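# Set an amber bottle upright under the capping head

## Task

Lift one amber bottle from the bench and place it standing upright on the pale riser that sits on the capping machine's platform, directly beneath the capping head, without knocking over any of the remaining bottles.

## Robot and tools

Robot: two six-joint arms, left_arm and right_arm, each ending in a two-finger parallel gripper with a wrist camera (cam_left_wrist and cam_right_wrist, both 896x504). In the scene frame the origin lies at table-top height halfway between the nominal arm bases; +z points up, +x reaches out over the table, and left_arm sits on the +y side (left_arm base near y +0.339 m, right_arm near y -0.363 m). These names do not match image sides.

Frames: every hand position, orientation and Hand target in a result is given in that arm's own base frame. Offsets you command are along the axes of that arm's current Hand target. On the gripper, +z is the direction the fingers point and y is the direction they open and close. end_effector_position (metres) marks the spot between the finger pads, roughly 1 cm short of the tips; end_effector_quat_wxyz gives orientation. Reported poses can be off by a few centimetres, more at long reach, and gravity or friction can leave the hand low, short or tilted, so check each result and correct.

Row layout (shared by execute_actions and move): one flat list of 14 numbers covering both arms, even if only one moves. First seven are left_arm: dx, dy, dz, rx, ry, rz, opening; the next seven are right_arm in the same order. The six pose numbers are offsets, not poses: they are measured from the Hand target that held when the action or move began, scaled so 1.0 equals 0.6 m of travel or 180 degrees of turn; rx, ry, rz form a single rotation vector. Range is -1 to 1. Sending the same offset twice moves twice. Six zeros re-request the current Hand target, which also ends a push against something. opening is absolute: +1 fully open (0.093 m), -1 fully closed. A 0 opening is a real command, so repeat the current opening to leave a gripper alone.

execute_actions(actions, cameras): actions is a list of actions; each action is a table of up to 15 rows, one per 1/30 s control step, each row a 14-number list as above. All rows in an action count from that action's starting Hand target. A short table repeats its final row to fill 15 steps. cameras lists camera names, ["all"], or []; an empty actions list returns all images plus full state.

move(target, speed, blend, opening_speed, grip_force, blocking, cameras): target is one 14-number row or a list of up to 15 rows, all offsets from the same starting Hand targets (not chained). Grippers travel straight lines, ending together, capped at 10 s total. speed is metres per second, 0.002 to 2.9 (default 0.25), rotation limited to twice that in rad/s; one value or one per target. blend (metres) rounds corners between listed targets; 0 stops at each. opening_speed is change per second on the -1..+1 scale, at least 0.2. grip_force is newtons per finger pad, 10 to 50, one value or one per arm; it persists, and lower values close slowly. blocking=false returns after about 0.5 s while motion continues. Paths ignore obstacles and the other arm. The result adds a move: line giving the ending (done, off_target, moving, held, fault) and limits such as limits=paced (pose clipped) or limits=held (steps withheld); done means within 10 mm and 2 degrees.

wait(seconds 0 to 10) lets time pass holding the last commands. stop brakes a running move. zoom_image(camera, region [x0, y0, x1, y1], pixels from top-left, at most 504 by 504) enlarges part of the latest image from a wrist camera. read_manual gives licence text only. finished_scene(scene) takes the current scene's integer number and ends it; do this only once the bottle stands on the riser unaided.

Results: Hand target is the last commanded pose after clipping (orientation is clipped to 40 degrees from actual); the next offsets start from it. grip_measured is the gripper motor position on the -1..+1 scale: pads meet near -0.94, and each millimetre of object width adds about 0.0208, with a per-gripper upward bias up to 0.02. For a firm hold command at least 0.24 below the reading for the bottle's width; round objects may need lower. To release, send a value well above that width reading. Joint positions end with the finger opening in metres. Joint torques include arm weight; joints 1 to 3 wrap at ±28 N m. Joint velocities may read within noise. Tool commands shows current commands. Motor temperatures: MOTOR HOT at 75 °C, a fold-away fault at 90 °C, collapse at 100 °C; holding loads, stretching out or pushing unreachable poses heats motors.

Avoid: dropping or releasing a moving bottle, knocking over other bottles, anything leaving the table, hard or fast contact with fixtures or the capping head, gripper or camera contact between arms, force on a wrist camera cable, paths passing close to an arm's own base, and arm stops. Approach slowly near contact; lower the bottle gently onto the riser and open before withdrawing.

Each tool is called after "Emit:" as a command line: name --argument value for each argument, lists and objects as JSON in quotes; but a table of rows of numbers goes row by row, as --pt "numbers of a row", without its own name.

## Session

Emit:
execute_actions --actions '[]'

Scene clock: 0.00 s.
left_arm: end_effector_position=(+0.2334, -0.0320, +0.1962) grip_measured=+1.000 end_effector_quat_wxyz=(+0.545, -0.057, +0.828, -0.119) | right_arm: end_effector_position=(+0.3877, +0.1943, +0.1730) grip_measured=+1.000 end_effector_quat_wxyz=(+0.462, -0.031, +0.874, +0.146)
Joint positions: left_arm=[-0.116 0.355 0.447 -0.477 0.029 -0.272 0.093] | right_arm=[0.524 1.453 0.917 -0.032 0.154 0.368 0.093]
Joint velocities: within noise
Joint torques (N m): no reading
Motor temperatures (°C): left_arm=[24 26 25 23 21 24 21] | right_arm=[22 26 27 24 24 21 21]
Heat: left arm: 26 °C; right arm: 27 °C.
Hand target: left_arm +0.2340, -0.0320, +0.2021; +0.551, -0.056, +0.824, -0.120 | right_arm +0.3916, +0.1964, +0.1889; +0.479, -0.029, +0.863, +0.155
Tool commands: left_gripper/opening=+1.0 right_gripper/opening=+1.0

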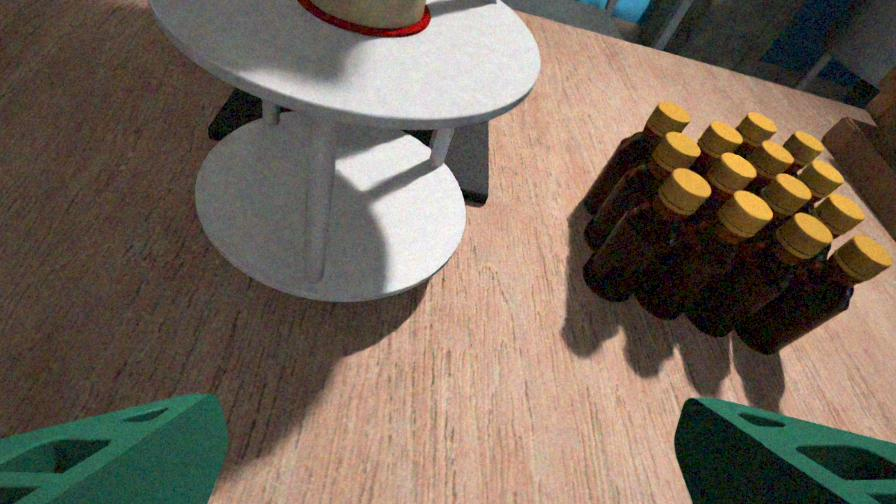

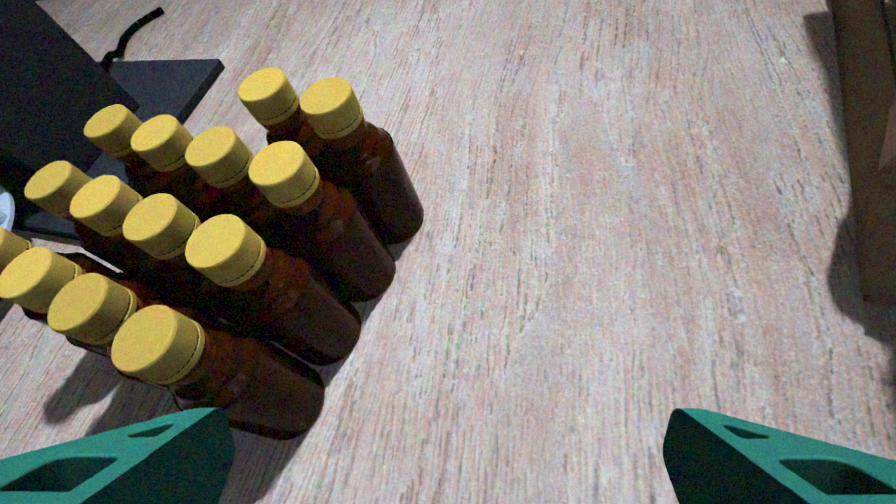

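Emit:
move --target '[-0.224, -0.065, -0.091, 0, -0.111, 0, 1, -0.209, 0.06, -0.123, -0.093, -0.057, -0.054, 1]' --cameras '["all"]'

Scene clock: 5.07 s.
left_arm: end_effector_position=(+0.2340, -0.0325, +0.3362) grip_measured=+1.000 end_effector_quat_wxyz=(+0.671, -0.075, +0.730, -0.107) | right_arm: end_effector_position=(+0.3909, +0.1970, +0.3095) grip_measured=+1.000 end_effector_quat_wxyz=(+0.528, -0.152, +0.802, +0.234)
Joint positions: left_arm=[-0.335 0.436 0.739 -0.384 -0.278 -0.283 0.093] | right_arm=[0.389 1.342 1.182 -0.186 -0.203 0.158 0.093]
Joint torques (N m): left_arm=[-0.92 1.92 8.28 2.37 -0.19 0.06] | right_arm=[-0.46 -6.75 9.47 2.42 -0.08 -0.18]
Heat: left arm: 27 °C; right arm: 28 °C.
Hand target: left_arm +0.2341, -0.0320, +0.3523; +0.686, -0.076, +0.716, -0.109 | right_arm +0.3915, +0.1963, +0.3389; +0.557, -0.157, +0.780, +0.240
Off the commanded pose: left_arm 0.016 m, 2 deg | right_arm 0.029 m, 4 deg.
move: off_target (left_arm, right_arm)
camera_calibration:
cam_left_wrist: T_world_to_cam=[[-0.024468, -0.963029, 0.268286, -0.116086], [-0.489896, -0.222384, -0.84294, 0.42982], [0.871437, -0.152057, -0.466343, 0.0398309], [0, 0, 0, 1]] pos_world=[0.173017, -0.0101523, 0.412031]
cam_right_wrist: T_world_to_cam=[[0.500894, -0.833201, -0.234268, 0.0410464], [-0.680799, -0.212157, -0.701072, 0.566823], [0.534432, 0.510653, -0.67351, -0.0158484], [0, 0, 0, 1]] pos_world=[0.373803, 0.162548, 0.396326]

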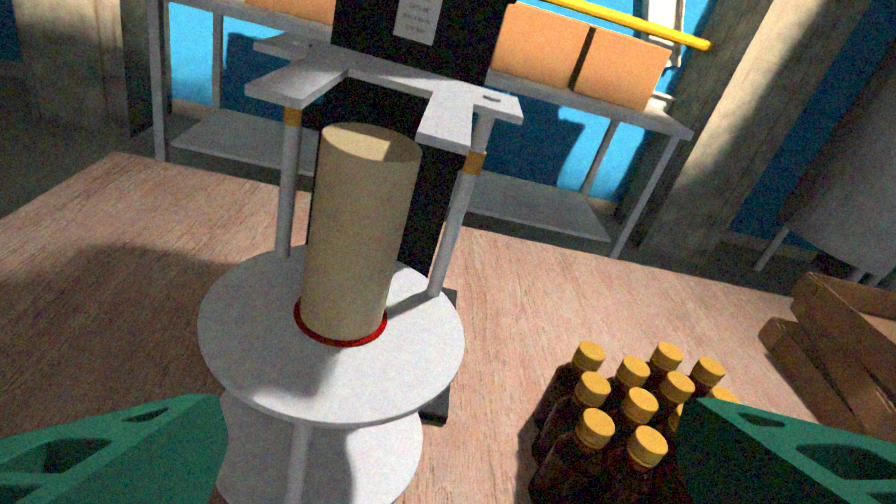

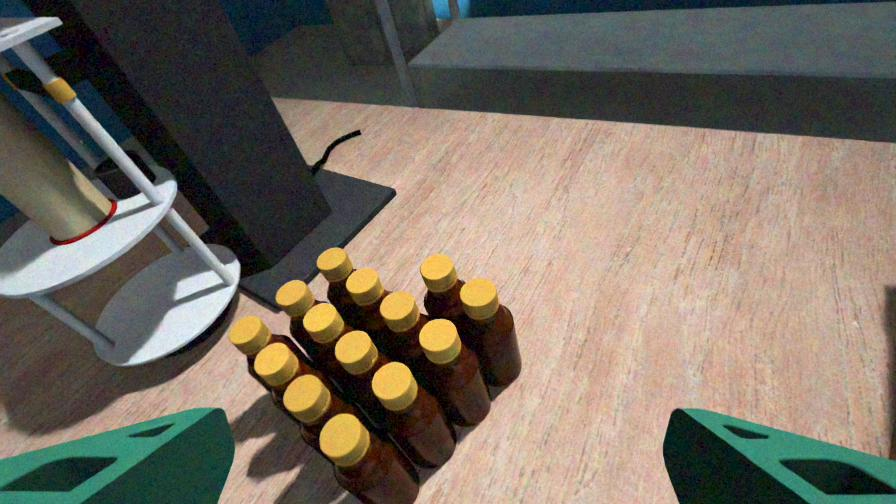

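Emit:
move --target '[-0.083, -0.02, -0.083, 0, -0.167, 0.083, 1, 0, 0, 0, 0, 0, 0, 1]' --cameras '["all"]'

Scene clock: 9.87 s.
left_arm: end_effector_position=(+0.1842, -0.0258, +0.4063) grip_measured=+1.000 end_effector_quat_wxyz=(+0.855, -0.009, +0.518, +0.004) | right_arm: end_effector_position=(+0.3908, +0.1971, +0.3094) grip_measured=+1.000 end_effector_quat_wxyz=(+0.528, -0.152, +0.802, +0.234)
Joint positions: left_arm=[-0.692 0.208 0.455 0.357 -0.618 0.369 0.093] | right_arm=[0.389 1.342 1.182 -0.187 -0.203 0.158 0.093]
Joint torques (N m): left_arm=[-1.07 3.54 5.22 1.66 0.05 0] | right_arm=[-0.5 -6.76 9.46 2.41 -0.08 -0.17]
Heat: left arm: 28 °C; right arm: 29 °C.
Hand target: left_arm +0.1862, -0.0282, +0.4053; +0.856, -0.009, +0.518, +0.004 | right_arm +0.3915, +0.1963, +0.3388; +0.557, -0.157, +0.780, +0.240
Off the commanded pose: left_arm 0.003 m, 0 deg | right_arm 0.030 m, 4 deg.
move: off_target (right_arm)
camera_calibration:
cam_left_wrist: T_world_to_cam=[[0.0170202, -0.999523, 0.0257768, -0.039678], [0.0597636, -0.0247174, -0.997906, 0.432698], [0.998067, 0.0185251, 0.0593144, -0.115531], [0, 0, 0, 1]] pos_world=[0.0901231, -0.0268236, 0.439668]
cam_right_wrist: T_world_to_cam=[[0.501268, -0.832875, -0.234626, 0.0410555], [-0.681206, -0.212642, -0.70053, 0.566791], [0.533563, 0.510982, -0.67395, -0.0155218], [0, 0, 0, 1]] pos_world=[0.373803, 0.162649, 0.396225]

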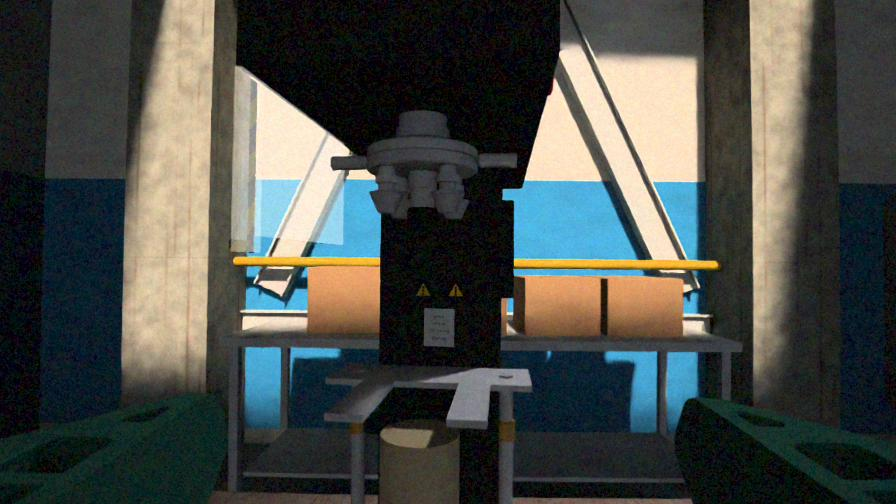

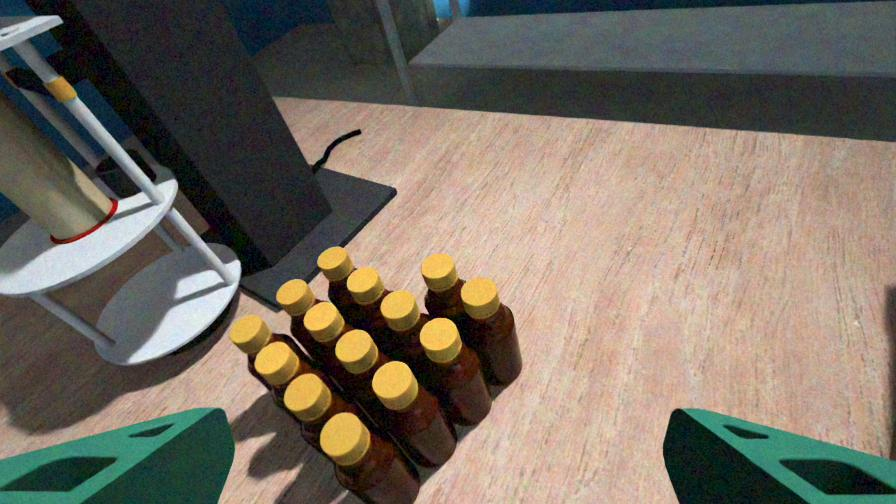

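Emit:
zoom_image --camera "cam_left_wrist" --region '[280, 80, 580, 504]'

Emit:
zoom_image --camera "cam_right_wrist" --region '[200, 220, 560, 504]'

Scaled by 1.189 from the camera's 896x504 image, which has a finer 1280x720 frame.

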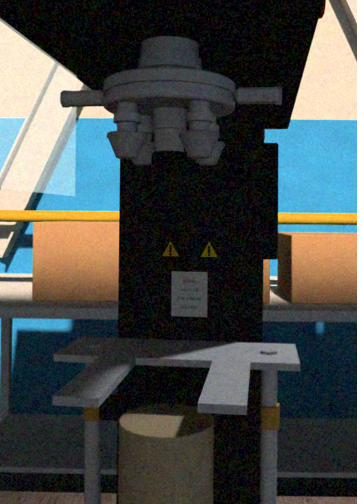

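Scaled by 1.400 from the camera's 896x504 image, which has a finer 1280x720 frame.

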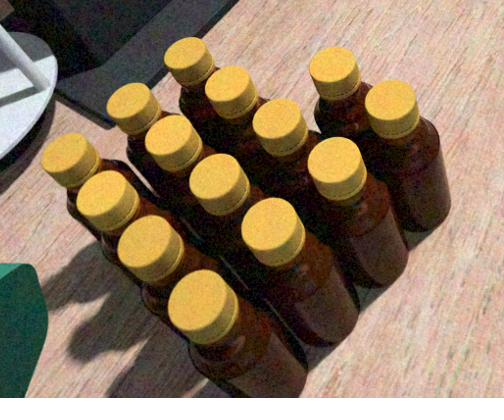

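Emit:
move --target '[0.546, -0.1747, 0.0503, 0.2237, 0.1482, -0.0515, 0.14, 0, 0, 0, 0, 0, 0, 1]' --cameras '["all"]'

Scene clock: 26.33 s.
left_arm: end_effector_position=(+0.3595, -0.1336, +0.1018) grip_measured=+0.141 end_effector_quat_wxyz=(+0.619, +0.233, +0.708, -0.245) | right_arm: end_effector_position=(+0.3908, +0.1971, +0.3094) grip_measured=+1.000 end_effector_quat_wxyz=(+0.528, -0.152, +0.802, +0.234)
Joint positions: left_arm=[-0.114 1.803 0.308 1.361 0.578 0.015 0.052] | right_arm=[0.389 1.342 1.182 -0.187 -0.203 0.158 0.093]
Joint torques (N m): left_arm=[0.57 -5.78 5.24 3.19 0.11 -0.15] | right_arm=[-0.49 -6.82 9.5 2.43 -0.08 -0.16]
Motor temperatures (°C): left_arm=[24 26 28 28 21 24 21] | right_arm=[22 30 32 31 24 21 21]
Heat: left arm: 28 °C; right arm: 32 °C.
Hand target: left_arm +0.3667, -0.1333, +0.1303; +0.665, +0.242, +0.664, -0.242 | right_arm +0.3915, +0.1963, +0.3388; +0.557, -0.157, +0.780, +0.240
Off the commanded pose: left_arm 0.029 m, 7 deg | right_arm 0.029 m, 4 deg.
move: off_target (left_arm, right_arm)
camera_calibration:
cam_left_wrist: T_world_to_cam=[[-0.626627, -0.776153, 0.0701827, 0.114165], [-0.434961, 0.273593, -0.857879, 0.319229], [0.646644, -0.568096, -0.509037, -0.164689], [0, 0, 0, 1]] pos_world=[0.316886, -0.0922887, 0.182015]
cam_right_wrist: T_world_to_cam=[[0.501268, -0.832875, -0.234626, 0.0410555], [-0.681206, -0.212642, -0.70053, 0.566791], [0.533563, 0.510982, -0.67395, -0.0155218], [0, 0, 0, 1]] pos_world=[0.373803, 0.162649, 0.396225]

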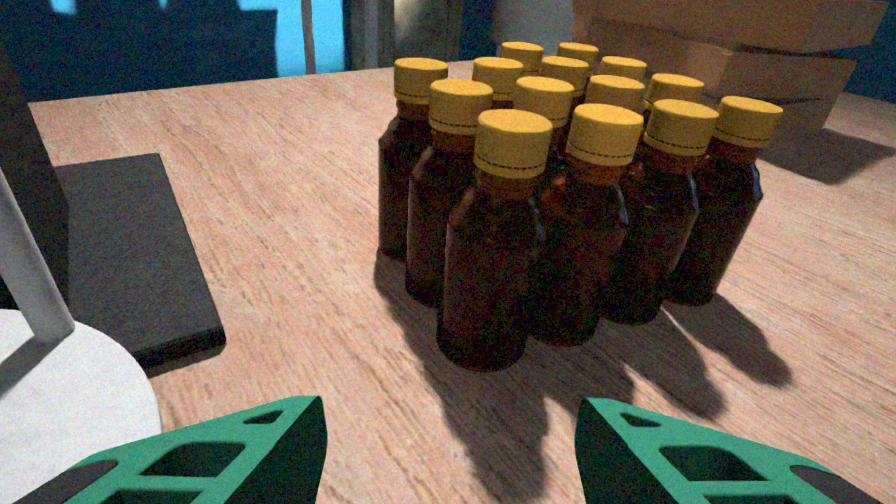

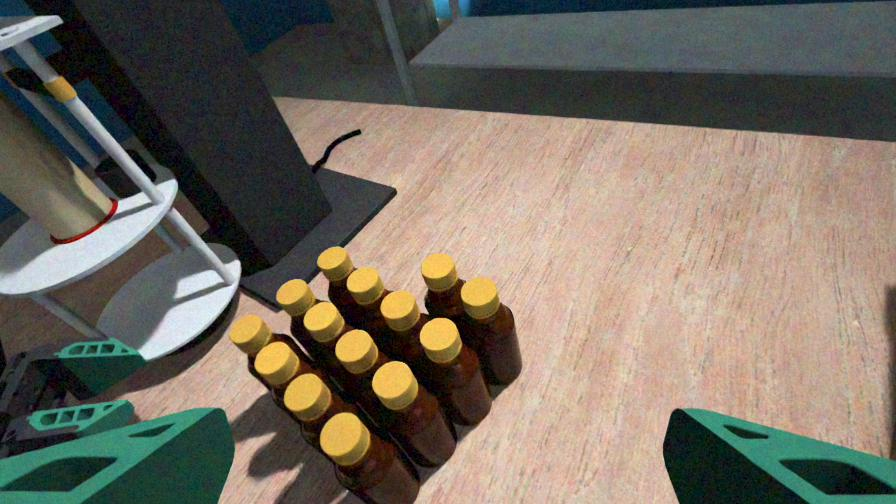

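Emit:
move --target '[-0.0303, -0.0435, 0.165, 0, -0.036, 0.018, 0.14, 0, 0, 0, 0, 0, 0, 1]' --cameras '["cam_left_wrist"]' --speed 0.2

Scene clock: 32.13 s.
left_arm: end_effector_position=(+0.4214, -0.2130, +0.1138) grip_measured=+0.141 end_effector_quat_wxyz=(+0.655, +0.245, +0.674, -0.239) | right_arm: end_effector_position=(+0.3908, +0.1971, +0.3094) grip_measured=+1.000 end_effector_quat_wxyz=(+0.528, -0.152, +0.802, +0.234)
Joint positions: left_arm=[-0.344 2.019 0.626 1.363 0.354 0.009 0.052] | right_arm=[0.389 1.342 1.182 -0.187 -0.203 0.158 0.093]
Joint torques (N m): left_arm=[-0.85 -8.2 5.83 3.47 -0.07 0.07] | right_arm=[-0.49 -6.84 9.48 2.42 -0.08 -0.18]
Heat: left arm: 32 °C; right arm: 33 °C.
Hand target: left_arm +0.4257, -0.2169, +0.1484; +0.707, +0.246, +0.619, -0.236 | right_arm +0.3915, +0.1963, +0.3388; +0.557, -0.157, +0.780, +0.240
Off the commanded pose: left_arm 0.035 m, 9 deg | right_arm 0.029 m, 4 deg.
move: off_target (left_arm, right_arm)
camera_calibration:
cam_left_wrist: T_world_to_cam=[[-0.636341, -0.771289, 0.0135133, 0.102042], [-0.343693, 0.267789, -0.900091, 0.343297], [0.690612, -0.577409, -0.435492, -0.272592], [0, 0, 0, 1]] pos_world=[0.371178, -0.170624, 0.188908]
Images, in order (width x height): cam_left_wrist 896x504.

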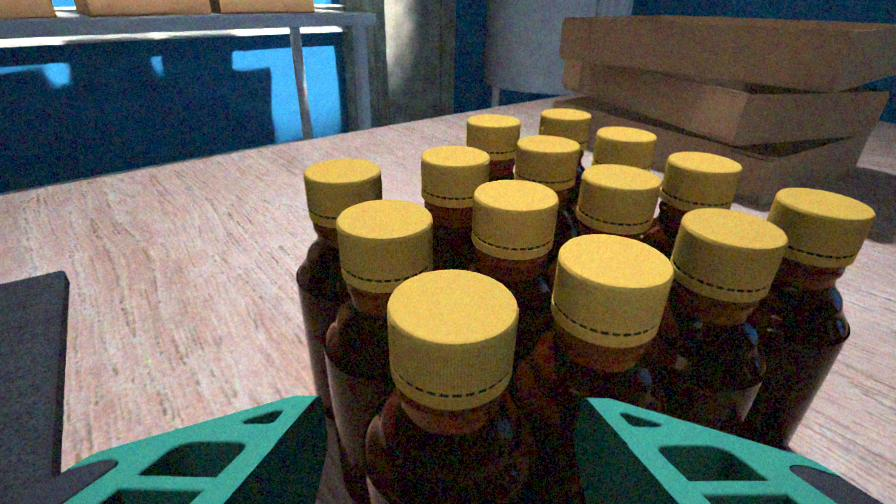

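Emit:
move --target '[-0.0087, -0.0007, 0.0407, 0, 0, 0, 0.0, 0, 0, 0, 0, 0, 0, 1]' --cameras '["cam_left_wrist"]' --speed 0.08

Scene clock: 35.63 s.
left_arm: end_effector_position=(+0.4406, -0.2287, +0.1384) grip_measured=+0.001 end_effector_quat_wxyz=(+0.682, +0.245, +0.647, -0.238) | right_arm: end_effector_position=(+0.3908, +0.1971, +0.3094) grip_measured=+1.000 end_effector_quat_wxyz=(+0.528, -0.152, +0.802, +0.234)
Joint positions: left_arm=[-0.369 2.04 0.729 1.357 0.328 0.011 0.045] | right_arm=[0.389 1.342 1.182 -0.187 -0.203 0.158 0.093]
Joint torques (N m): left_arm=[-0.95 -8.81 6.32 2.62 -0.08 0.05] | right_arm=[-0.4 -6.79 9.47 2.41 -0.09 -0.18]
Motor temperatures (°C): left_arm=[24 27 29 34 21 24 21] | right_arm=[22 30 34 32 24 21 21]
Heat: left arm: 34 °C; right arm: 34 °C.
Hand target: left_arm +0.4433, -0.2329, +0.1563; +0.707, +0.246, +0.619, -0.236 | right_arm +0.3915, +0.1963, +0.3388; +0.557, -0.157, +0.780, +0.240
Off the commanded pose: left_arm 0.019 m, 4 deg | right_arm 0.029 m, 4 deg.
move: off_target (left_arm, right_arm)
camera_calibration:
cam_left_wrist: T_world_to_cam=[[-0.635669, -0.771848, -0.0132792, 0.105033], [-0.277116, 0.244212, -0.929283, 0.345565], [0.720508, -0.587036, -0.369129, -0.308731], [0, 0, 0, 1]] pos_world=[0.384971, -0.184557, 0.208561]
Images, in order (width x height): cam_left_wrist 896x504.

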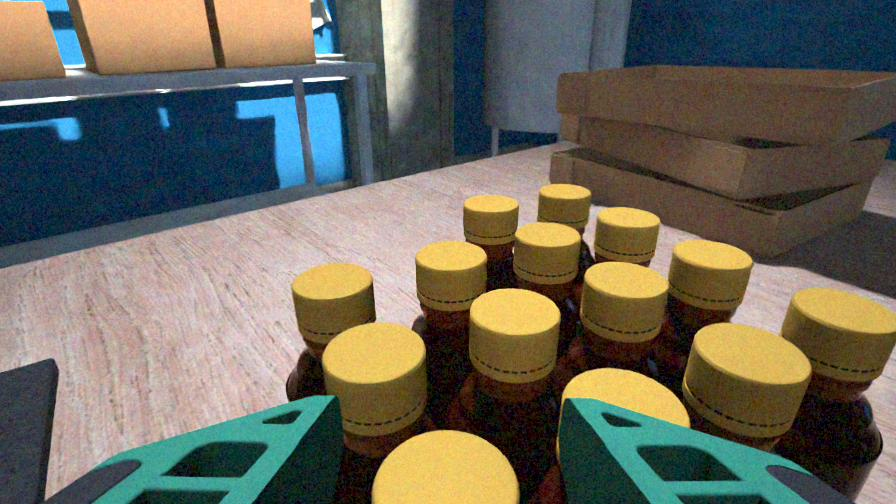

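Emit:
move --target '[0.0198, -0.0011, -0.0023, 0, 0.01, 0, 0.0, 0, 0, 0, 0, 0, 0, 1]' --cameras '["cam_left_wrist"]' --speed 0.08

Scene clock: 37.50 s.
left_arm: end_effector_position=(+0.4411, -0.2286, +0.1302) grip_measured=+0.001 end_effector_quat_wxyz=(+0.677, +0.248, +0.652, -0.234) | right_arm: end_effector_position=(+0.3908, +0.1971, +0.3094) grip_measured=+1.000 end_effector_quat_wxyz=(+0.528, -0.152, +0.802, +0.234)
Joint positions: left_arm=[-0.369 2.056 0.729 1.356 0.326 0.021 0.045] | right_arm=[0.389 1.342 1.182 -0.187 -0.203 0.158 0.093]
Joint torques (N m): left_arm=[-0.91 -8.79 5.75 2.47 -0.13 0.01] | right_arm=[-0.44 -6.76 9.47 2.43 -0.08 -0.17]
Heat: left arm: 35 °C; right arm: 34 °C.
Hand target: left_arm +0.4433, -0.2328, +0.1443; +0.698, +0.250, +0.630, -0.233 | right_arm +0.3915, +0.1963, +0.3388; +0.557, -0.157, +0.780, +0.240
Off the commanded pose: left_arm 0.015 m, 4 deg | right_arm 0.029 m, 4 deg.
move: off_target (left_arm, right_arm)
camera_calibration:
cam_left_wrist: T_world_to_cam=[[-0.634103, -0.773055, -0.0173295, 0.104972], [-0.287641, 0.256624, -0.922717, 0.344676], [0.717758, -0.580112, -0.385089, -0.307187], [0, 0, 0, 1]] pos_world=[0.386192, -0.185505, 0.201563]
Images, in order (width x height): cam_left_wrist 896x504.

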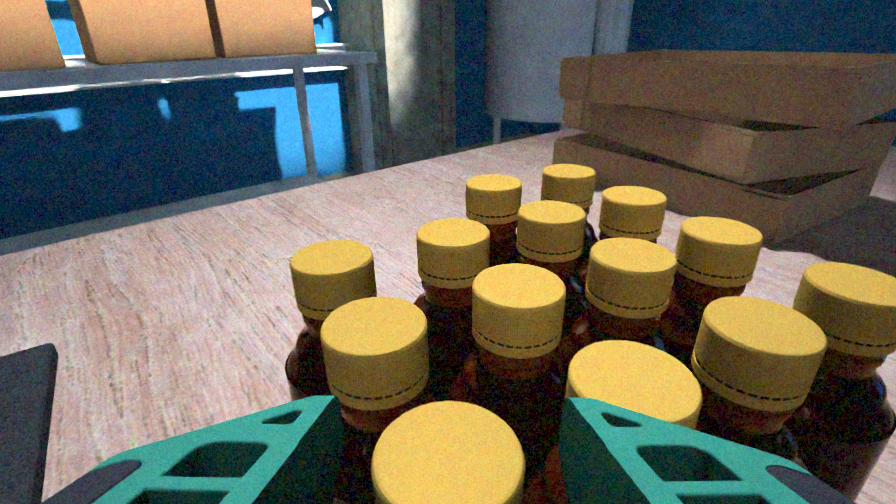

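Emit:
move --target '[0.0185, -0.001, -0.0005, 0, 0.006, -0.009, 0.0, 0, 0, 0, 0, 0, 0, 1]' --cameras '["cam_left_wrist"]' --speed 0.08

Scene clock: 39.30 s.
left_arm: end_effector_position=(+0.4414, -0.2287, +0.1178) grip_measured=+0.001 end_effector_quat_wxyz=(+0.668, +0.247, +0.662, -0.235) | right_arm: end_effector_position=(+0.3908, +0.1971, +0.3094) grip_measured=+1.000 end_effector_quat_wxyz=(+0.528, -0.152, +0.802, +0.234)
Joint positions: left_arm=[-0.369 2.083 0.729 1.356 0.326 0.018 0.045] | right_arm=[0.389 1.342 1.182 -0.187 -0.203 0.158 0.093]
Joint torques (N m): left_arm=[-0.9 -8.77 5.76 2.66 -0.13 -0.22] | right_arm=[-0.44 -6.75 9.42 2.42 -0.08 -0.18]
Heat: left arm: 35 °C; right arm: 34 °C.
Hand target: left_arm +0.4437, -0.2332, +0.1333; +0.688, +0.243, +0.640, -0.240 | right_arm +0.3915, +0.1963, +0.3388; +0.557, -0.157, +0.780, +0.240
Off the commanded pose: left_arm 0.016 m, 4 deg | right_arm 0.029 m, 4 deg.
move: off_target (left_arm, right_arm)
camera_calibration:
cam_left_wrist: T_world_to_cam=[[-0.634464, -0.772931, -0.00570886, 0.103632], [-0.312181, 0.262998, -0.912894, 0.344389], [0.707106, -0.577416, -0.408157, -0.304202], [0, 0, 0, 1]] pos_world=[0.388365, -0.186124, 0.19082]
Images, in order (width x height): cam_left_wrist 896x504.

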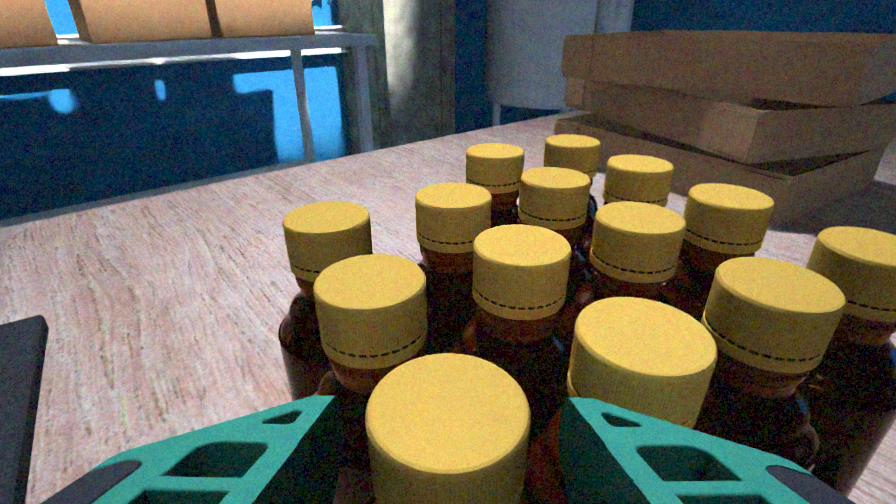

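Emit:
move --target '[0, 0, 0, 0, 0, 0, -0.6, 0, 0, 0, 0, 0, 0, 1]' --cameras '["cam_left_wrist"]' --opening_speed 0.5

Scene clock: 41.57 s.
left_arm: end_effector_position=(+0.4416, -0.2285, +0.1178) grip_measured=-0.475 end_effector_quat_wxyz=(+0.667, +0.245, +0.663, -0.236) | right_arm: end_effector_position=(+0.3908, +0.1971, +0.3094) grip_measured=+1.000 end_effector_quat_wxyz=(+0.528, -0.152, +0.802, +0.234)
Joint positions: left_arm=[-0.369 2.083 0.729 1.356 0.325 0.015 0.022] | right_arm=[0.389 1.342 1.182 -0.187 -0.203 0.158 0.093]
Joint torques (N m): left_arm=[-0.91 -9.13 5.76 2.57 -0.12 -0.12] | right_arm=[-0.47 -6.82 9.46 2.43 -0.07 -0.17]
Heat: left arm: 35 °C; right arm: 35 °C.
Hand target: left_arm +0.4437, -0.2333, +0.1333; +0.688, +0.243, +0.640, -0.240 | right_arm +0.3915, +0.1963, +0.3388; +0.557, -0.157, +0.780, +0.240
Off the commanded pose: left_arm 0.016 m, 4 deg | right_arm 0.029 m, 4 deg.
move: off_target (left_arm, right_arm)
camera_calibration:
cam_left_wrist: T_world_to_cam=[[-0.633227, -0.773962, -0.00261768, 0.102791], [-0.31438, 0.260302, -0.912912, 0.344762], [0.70724, -0.577257, -0.408148, -0.304266], [0, 0, 0, 1]] pos_world=[0.388665, -0.185825, 0.190821]
Images, in order (width x height): cam_left_wrist 896x504.

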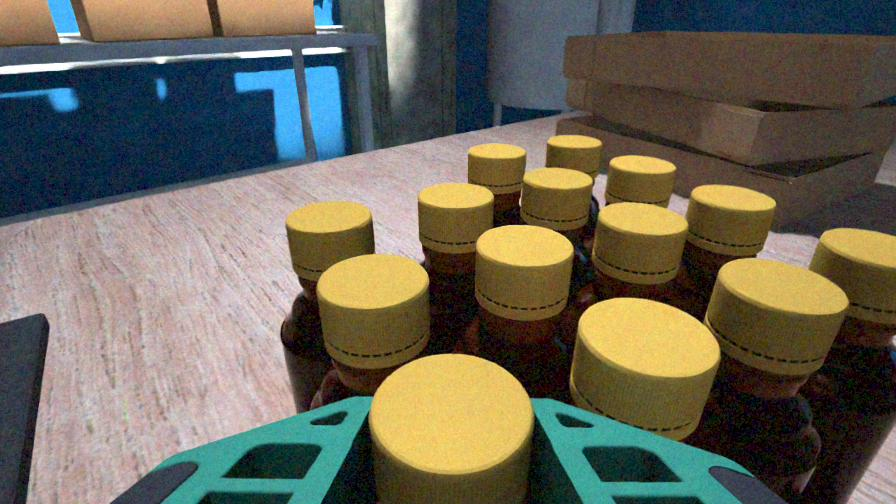

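Emit:
move --target '[-0.166, 0.0045, 0.0105, 0, 0, 0, -0.6, 0, 0, 0, 0, 0, 0, 1]' --cameras '["all"]' --speed 0.1

Scene clock: 46.40 s.
left_arm: end_effector_position=(+0.4412, -0.2283, +0.1869) grip_measured=-0.490 end_effector_quat_wxyz=(+0.645, +0.246, +0.684, -0.235) | right_arm: end_effector_position=(+0.3908, +0.1971, +0.3094) grip_measured=+1.000 end_effector_quat_wxyz=(+0.528, -0.152, +0.802, +0.234)
Joint positions: left_arm=[-0.369 1.781 0.797 0.923 0.324 0.014 0.022] | right_arm=[0.389 1.342 1.182 -0.187 -0.203 0.158 0.093]
Joint torques (N m): left_arm=[-1.18 -12.19 8.87 2.61 -0.1 -0.16] | right_arm=[-0.5 -6.89 9.52 2.42 -0.09 -0.18]
Heat: left arm: 36 °C; right arm: 35 °C.
Hand target: left_arm +0.4437, -0.2333, +0.2332; +0.688, +0.243, +0.640, -0.240 | right_arm +0.3915, +0.1963, +0.3388; +0.557, -0.157, +0.780, +0.240
Off the commanded pose: left_arm 0.047 m, 7 deg | right_arm 0.029 m, 4 deg.
move: off_target (left_arm, right_arm)
camera_calibration:
cam_left_wrist: T_world_to_cam=[[-0.632563, -0.774319, 0.0171649, 0.0988024], [-0.367185, 0.280303, -0.886908, 0.430684], [0.681938, -0.567327, -0.461627, -0.25237], [0, 0, 0, 1]] pos_world=[0.39274, -0.187394, 0.26378]
cam_right_wrist: T_world_to_cam=[[0.501268, -0.832875, -0.234626, 0.0410555], [-0.681206, -0.212642, -0.70053, 0.566791], [0.533563, 0.510982, -0.67395, -0.0155218], [0, 0, 0, 1]] pos_world=[0.373803, 0.162649, 0.396225]

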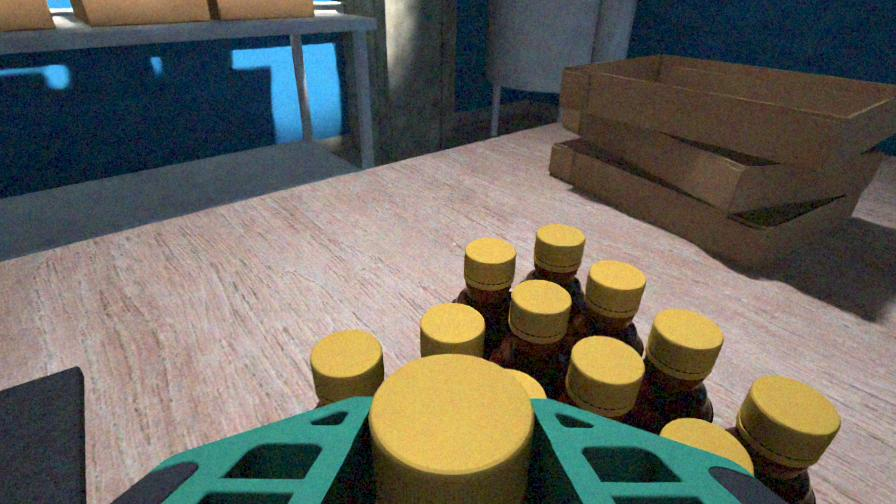

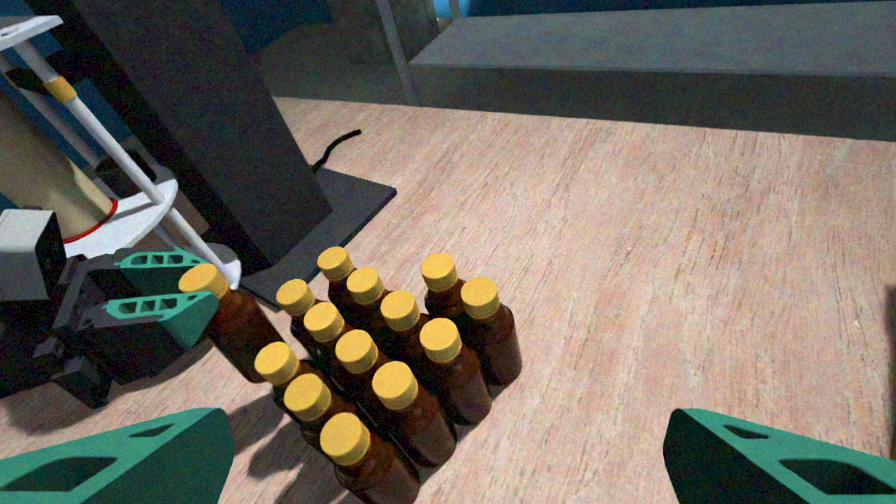

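Emit:
move --pt "-0.3737 -0.0202 -0.177 -0.1108 -0.0076 0.0061 -0.6 0 0 0 0 0 0 1" --pt "-0.4 0.1525 -0.4067 -0.2216 -0.0153 0.0122 -0.6 0 0 0 0 0 0 1" --blend '[0.04, 0]' --cameras '["all"]' --speed 0.15

Scene clock: 52.63 s.
left_arm: end_effector_position=(+0.3056, -0.0031, +0.4395) grip_measured=-0.490 end_effector_quat_wxyz=(+0.723, +0.003, +0.691, +0.003) | right_arm: end_effector_position=(+0.3908, +0.1971, +0.3094) grip_measured=+1.000 end_effector_quat_wxyz=(+0.528, -0.152, +0.802, +0.234)
Joint positions: left_arm=[-0.022 0.829 1.086 -0.21 -0.022 0.01 0.022] | right_arm=[0.389 1.342 1.182 -0.187 -0.203 0.158 0.093]
Joint torques (N m): left_arm=[0.57 -2.3 6.69 2.73 -0.04 -0.11] | right_arm=[-0.46 -6.9 9.44 2.42 -0.09 -0.2]
Heat: left arm: 36 °C; right arm: 36 °C.
Hand target: left_arm +0.3002, -0.0018, +0.4597; +0.749, +0.000, +0.662, +0.000 | right_arm +0.3915, +0.1963, +0.3389; +0.557, -0.157, +0.780, +0.240
Off the commanded pose: left_arm 0.021 m, 4 deg | right_arm 0.029 m, 4 deg.
move: off_target (left_arm, right_arm)
camera_calibration:
cam_left_wrist: T_world_to_cam=[[0.00803226, -0.999961, 0.00355328, -0.0074382], [-0.367351, -0.00625567, -0.930061, 0.559922], [0.930048, 0.00616519, -0.367387, -0.0308386], [0, 0, 0, 1]] pos_world=[0.234429, -0.0037451, 0.509458]
cam_right_wrist: T_world_to_cam=[[0.501268, -0.832875, -0.234626, 0.0410555], [-0.681206, -0.212642, -0.70053, 0.566791], [0.533563, 0.510982, -0.67395, -0.0155218], [0, 0, 0, 1]] pos_world=[0.373803, 0.162649, 0.396225]

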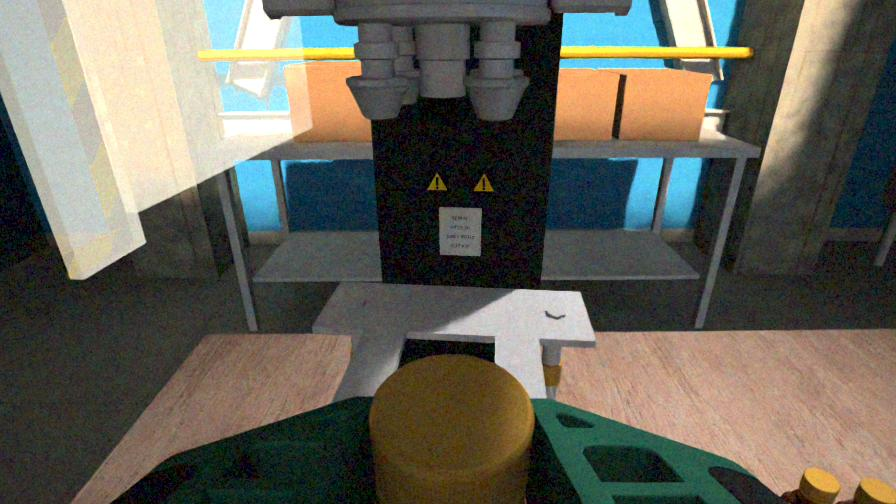

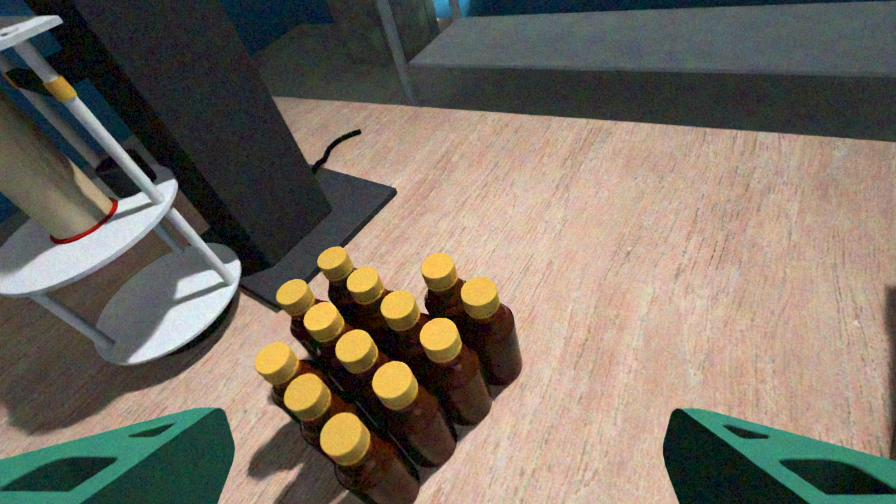

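Emit:
move --target '[0, 0, 0, 0, 0, 0, -0.6, -0.2235, 0.242, 0.165, -0.3251, -0.1173, -0.0633, 1]' --cameras '["all"]' --speed 0.25

Scene clock: 59.00 s.
left_arm: end_effector_position=(+0.3056, -0.0032, +0.4394) grip_measured=-0.490 end_effector_quat_wxyz=(+0.723, +0.003, +0.691, +0.003) | right_arm: end_effector_position=(+0.4456, +0.3680, +0.4547) grip_measured=+1.000 end_effector_quat_wxyz=(+0.544, -0.425, +0.458, +0.560)
Joint positions: left_arm=[-0.022 0.829 1.086 -0.211 -0.022 0.01 0.022] | right_arm=[0.432 2.198 2.185 0.485 -1.069 0.472 0.093]
Joint torques (N m): left_arm=[0.43 -2.24 6.68 2.71 0.01 -0.15] | right_arm=[0.36 -10.19 9.03 1.83 0.22 -0.06]
Heat: left arm: 37 °C; right arm: 37 °C.
Hand target: left_arm +0.3002, -0.0018, +0.4596; +0.749, +0.000, +0.662, +0.000 | right_arm +0.4402, +0.3690, +0.4679; +0.557, -0.435, +0.436, +0.557
Off the commanded pose: left_arm 0.021 m, 4 deg | right_arm 0.014 m, 3 deg.
move: off_target (left_arm, right_arm)
camera_calibration:
cam_left_wrist: T_world_to_cam=[[0.00761131, -0.999964, 0.00383558, -0.00748006], [-0.367682, -0.00636559, -0.92993, 0.559934], [0.92992, 0.00566771, -0.367718, -0.0306422], [0, 0, 0, 1]] pos_world=[0.23443, -0.00374181, 0.50946]
cam_right_wrist: T_world_to_cam=[[0.998262, 0.0112455, -0.0578488, -0.42245], [-0.0544799, -0.198174, -0.978652, 0.584043], [-0.0224695, 0.980102, -0.197217, -0.175761], [0, 0, 0, 1]] pos_world=[0.449585, 0.292756, 0.512474]

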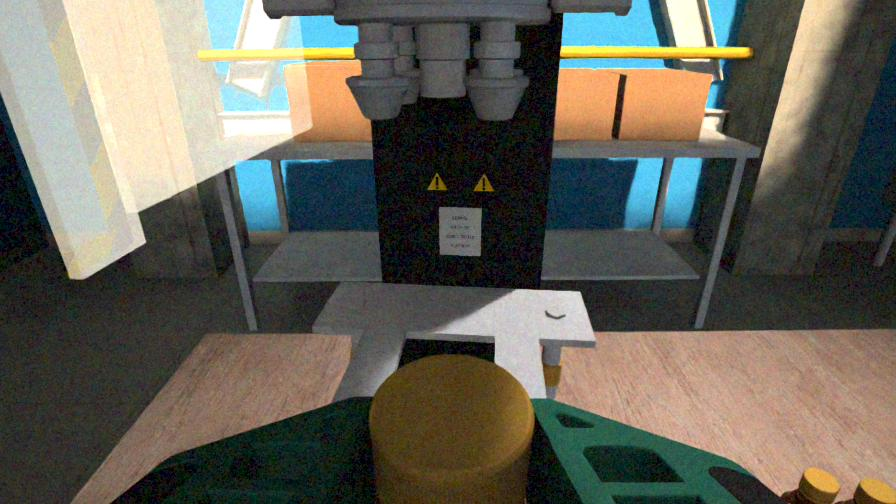

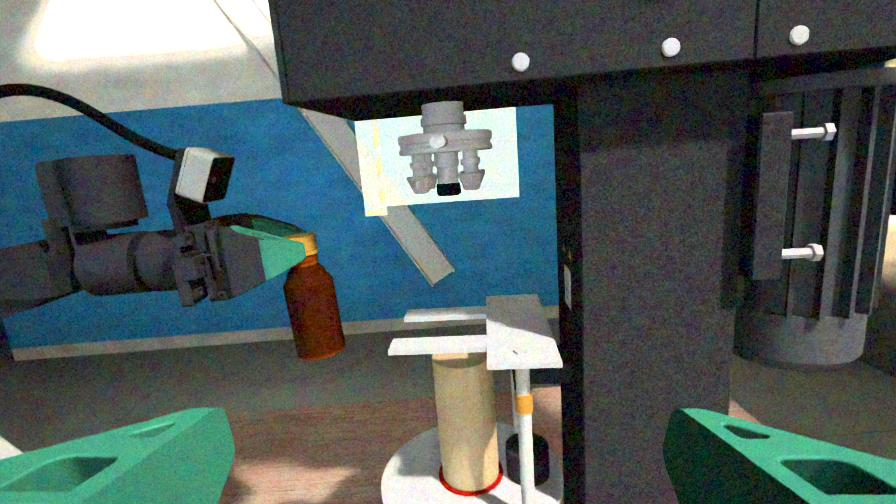

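Emit:
zoom_image --camera "cam_right_wrist" --region '[260, 210, 580, 390]'

Emit:
zoom_image --camera "cam_right_wrist" --region '[360, 280, 580, 504]'

Emit:
zoom_image --camera "cam_right_wrist" --region '[260, 60, 580, 260]'

Scaled by 1.575 from the camera's 896x504 image, which has a finer 1280x720 frame.

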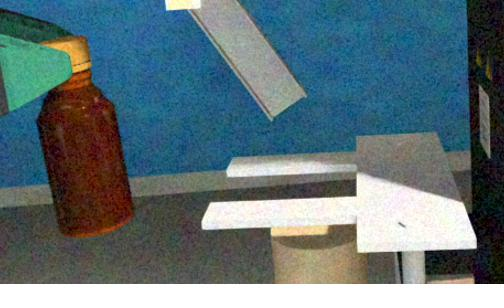

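Scaled by 2.250 from the camera's 896x504 image, which has a finer 1280x720 frame.

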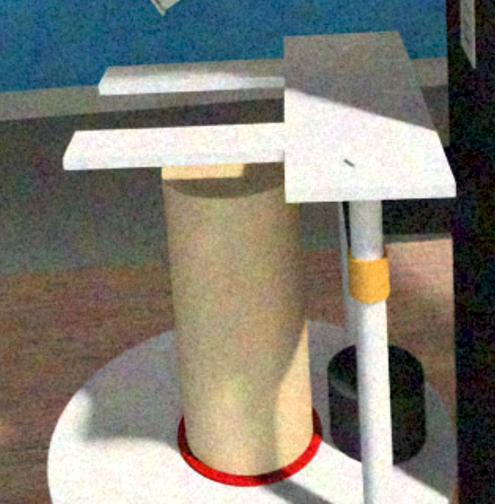

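Scaled by 1.575 from the camera's 896x504 image, which has a finer 1280x720 frame.

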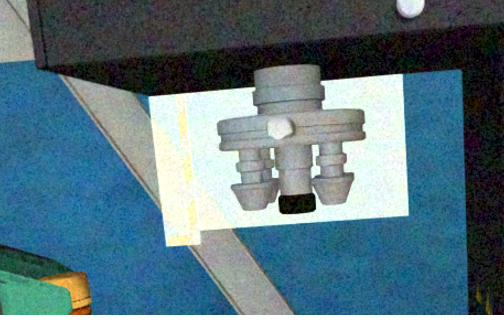

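Emit:
move --target '[0.0143, 0.0037, 0.1149, 0, 0.0144, 0, -0.6, 0, 0, 0, 0, 0, 0, 1]' --cameras '["all"]' --speed 0.1

Scene clock: 67.93 s.
left_arm: end_effector_position=(+0.3709, -0.0015, +0.4092) grip_measured=-0.490 end_effector_quat_wxyz=(+0.682, +0.004, +0.732, +0.003) | right_arm: end_effector_position=(+0.4455, +0.3680, +0.4547) grip_measured=+1.000 end_effector_quat_wxyz=(+0.544, -0.425, +0.458, +0.560)
Joint positions: left_arm=[-0.007 1.059 1.152 -0.164 -0.006 0.009 0.022] | right_arm=[0.432 2.198 2.185 0.486 -1.069 0.473 0.093]
Joint torques (N m): left_arm=[0.5 -3.97 11.26 3.09 0.05 -0.16] | right_arm=[0.34 -10.25 8.95 1.82 0.21 -0.07]
Motor temperatures (°C): left_arm=[24 29 32 39 21 24 22] | right_arm=[22 32 37 33 24 21 21]
Heat: left arm: 39 °C; right arm: 37 °C.
Hand target: left_arm +0.3697, +0.0004, +0.4596; +0.734, +0.000, +0.679, +0.000 | right_arm +0.4403, +0.3690, +0.4679; +0.557, -0.435, +0.436, +0.557
Off the commanded pose: left_arm 0.050 m, 8 deg | right_arm 0.014 m, 3 deg.
move: off_target (left_arm, right_arm)
camera_calibration:
cam_left_wrist: T_world_to_cam=[[0.00794398, -0.999965, 0.00261819, -0.00576698], [-0.472838, -0.00606339, -0.881128, 0.574857], [0.881113, 0.00576168, -0.47287, -0.0414324], [0, 0, 0, 1]] pos_world=[0.308367, -0.00204247, 0.486946]
cam_right_wrist: T_world_to_cam=[[0.998236, 0.0113656, -0.0582794, -0.422247], [-0.0548809, -0.198069, -0.978651, 0.58429], [-0.0226663, 0.980122, -0.197095, -0.17572], [0, 0, 0, 1]] pos_world=[0.449585, 0.292756, 0.512573]

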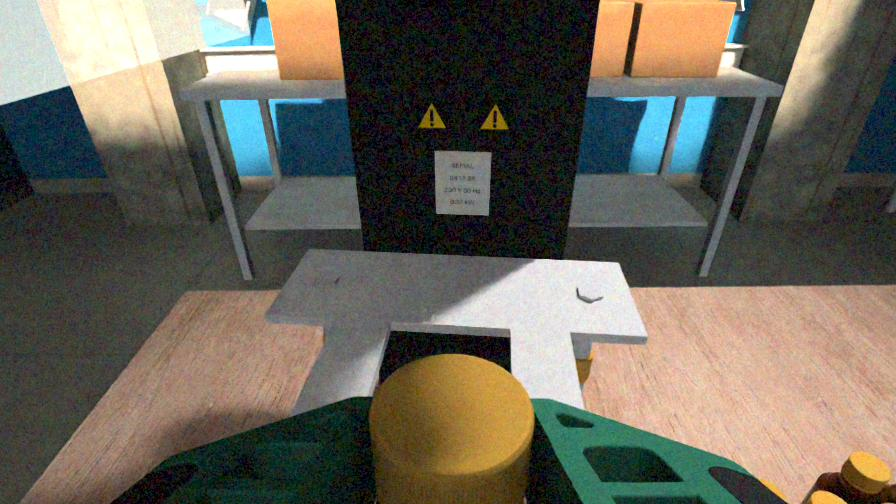

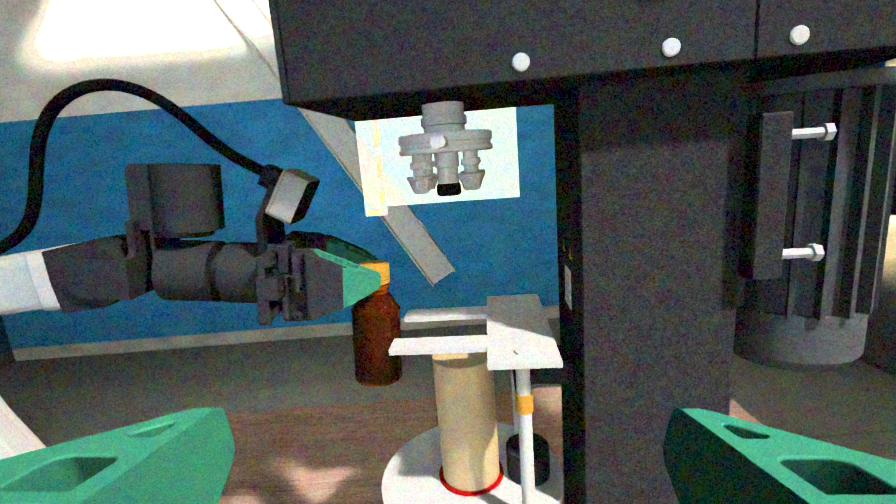

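Emit:
move --target '[-0.0631, 0, 0.005, 0, -0.0228, 0, -0.6, 0, 0, 0, 0, 0, 0, 1]' --cameras '["cam_right_wrist"]' --speed 0.08

Scene clock: 69.83 s.
left_arm: end_effector_position=(+0.3744, -0.0011, +0.4504) grip_measured=-0.490 end_effector_quat_wxyz=(+0.711, +0.003, +0.704, +0.003) | right_arm: end_effector_position=(+0.4455, +0.3680, +0.4547) grip_measured=+1.000 end_effector_quat_wxyz=(+0.544, -0.425, +0.458, +0.560)
Joint positions: left_arm=[-0.006 1.1 1.264 -0.155 -0.006 0.009 0.022] | right_arm=[0.432 2.198 2.185 0.486 -1.069 0.473 0.093]
Joint torques (N m): left_arm=[0.23 -4.05 10.63 3.01 0 -0.15] | right_arm=[0.39 -10.19 8.9 1.83 0.23 -0.08]
Heat: left arm: 40 °C; right arm: 38 °C.
Hand target: left_arm +0.3697, +0.0003, +0.4976; +0.758, +0.000, +0.652, +0.000 | right_arm +0.4403, +0.3690, +0.4679; +0.557, -0.435, +0.436, +0.557
Off the commanded pose: left_arm 0.047 m, 8 deg | right_arm 0.014 m, 3 deg.
move: off_target (left_arm, right_arm)
camera_calibration:
cam_right_wrist: T_world_to_cam=[[0.998236, 0.0113656, -0.0582794, -0.422247], [-0.0548809, -0.198069, -0.978651, 0.58429], [-0.0226663, 0.980122, -0.197095, -0.17572], [0, 0, 0, 1]] pos_world=[0.449585, 0.292756, 0.512573]
Images, in order (width x height): cam_right_wrist 896x504.

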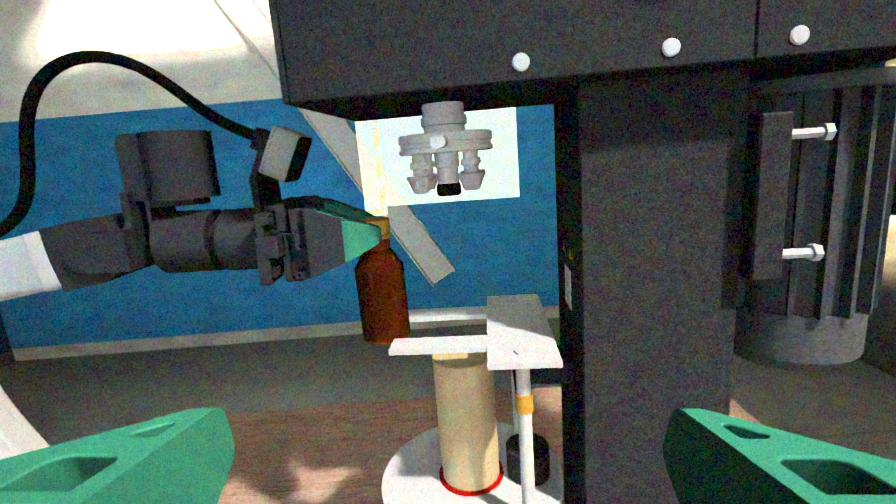

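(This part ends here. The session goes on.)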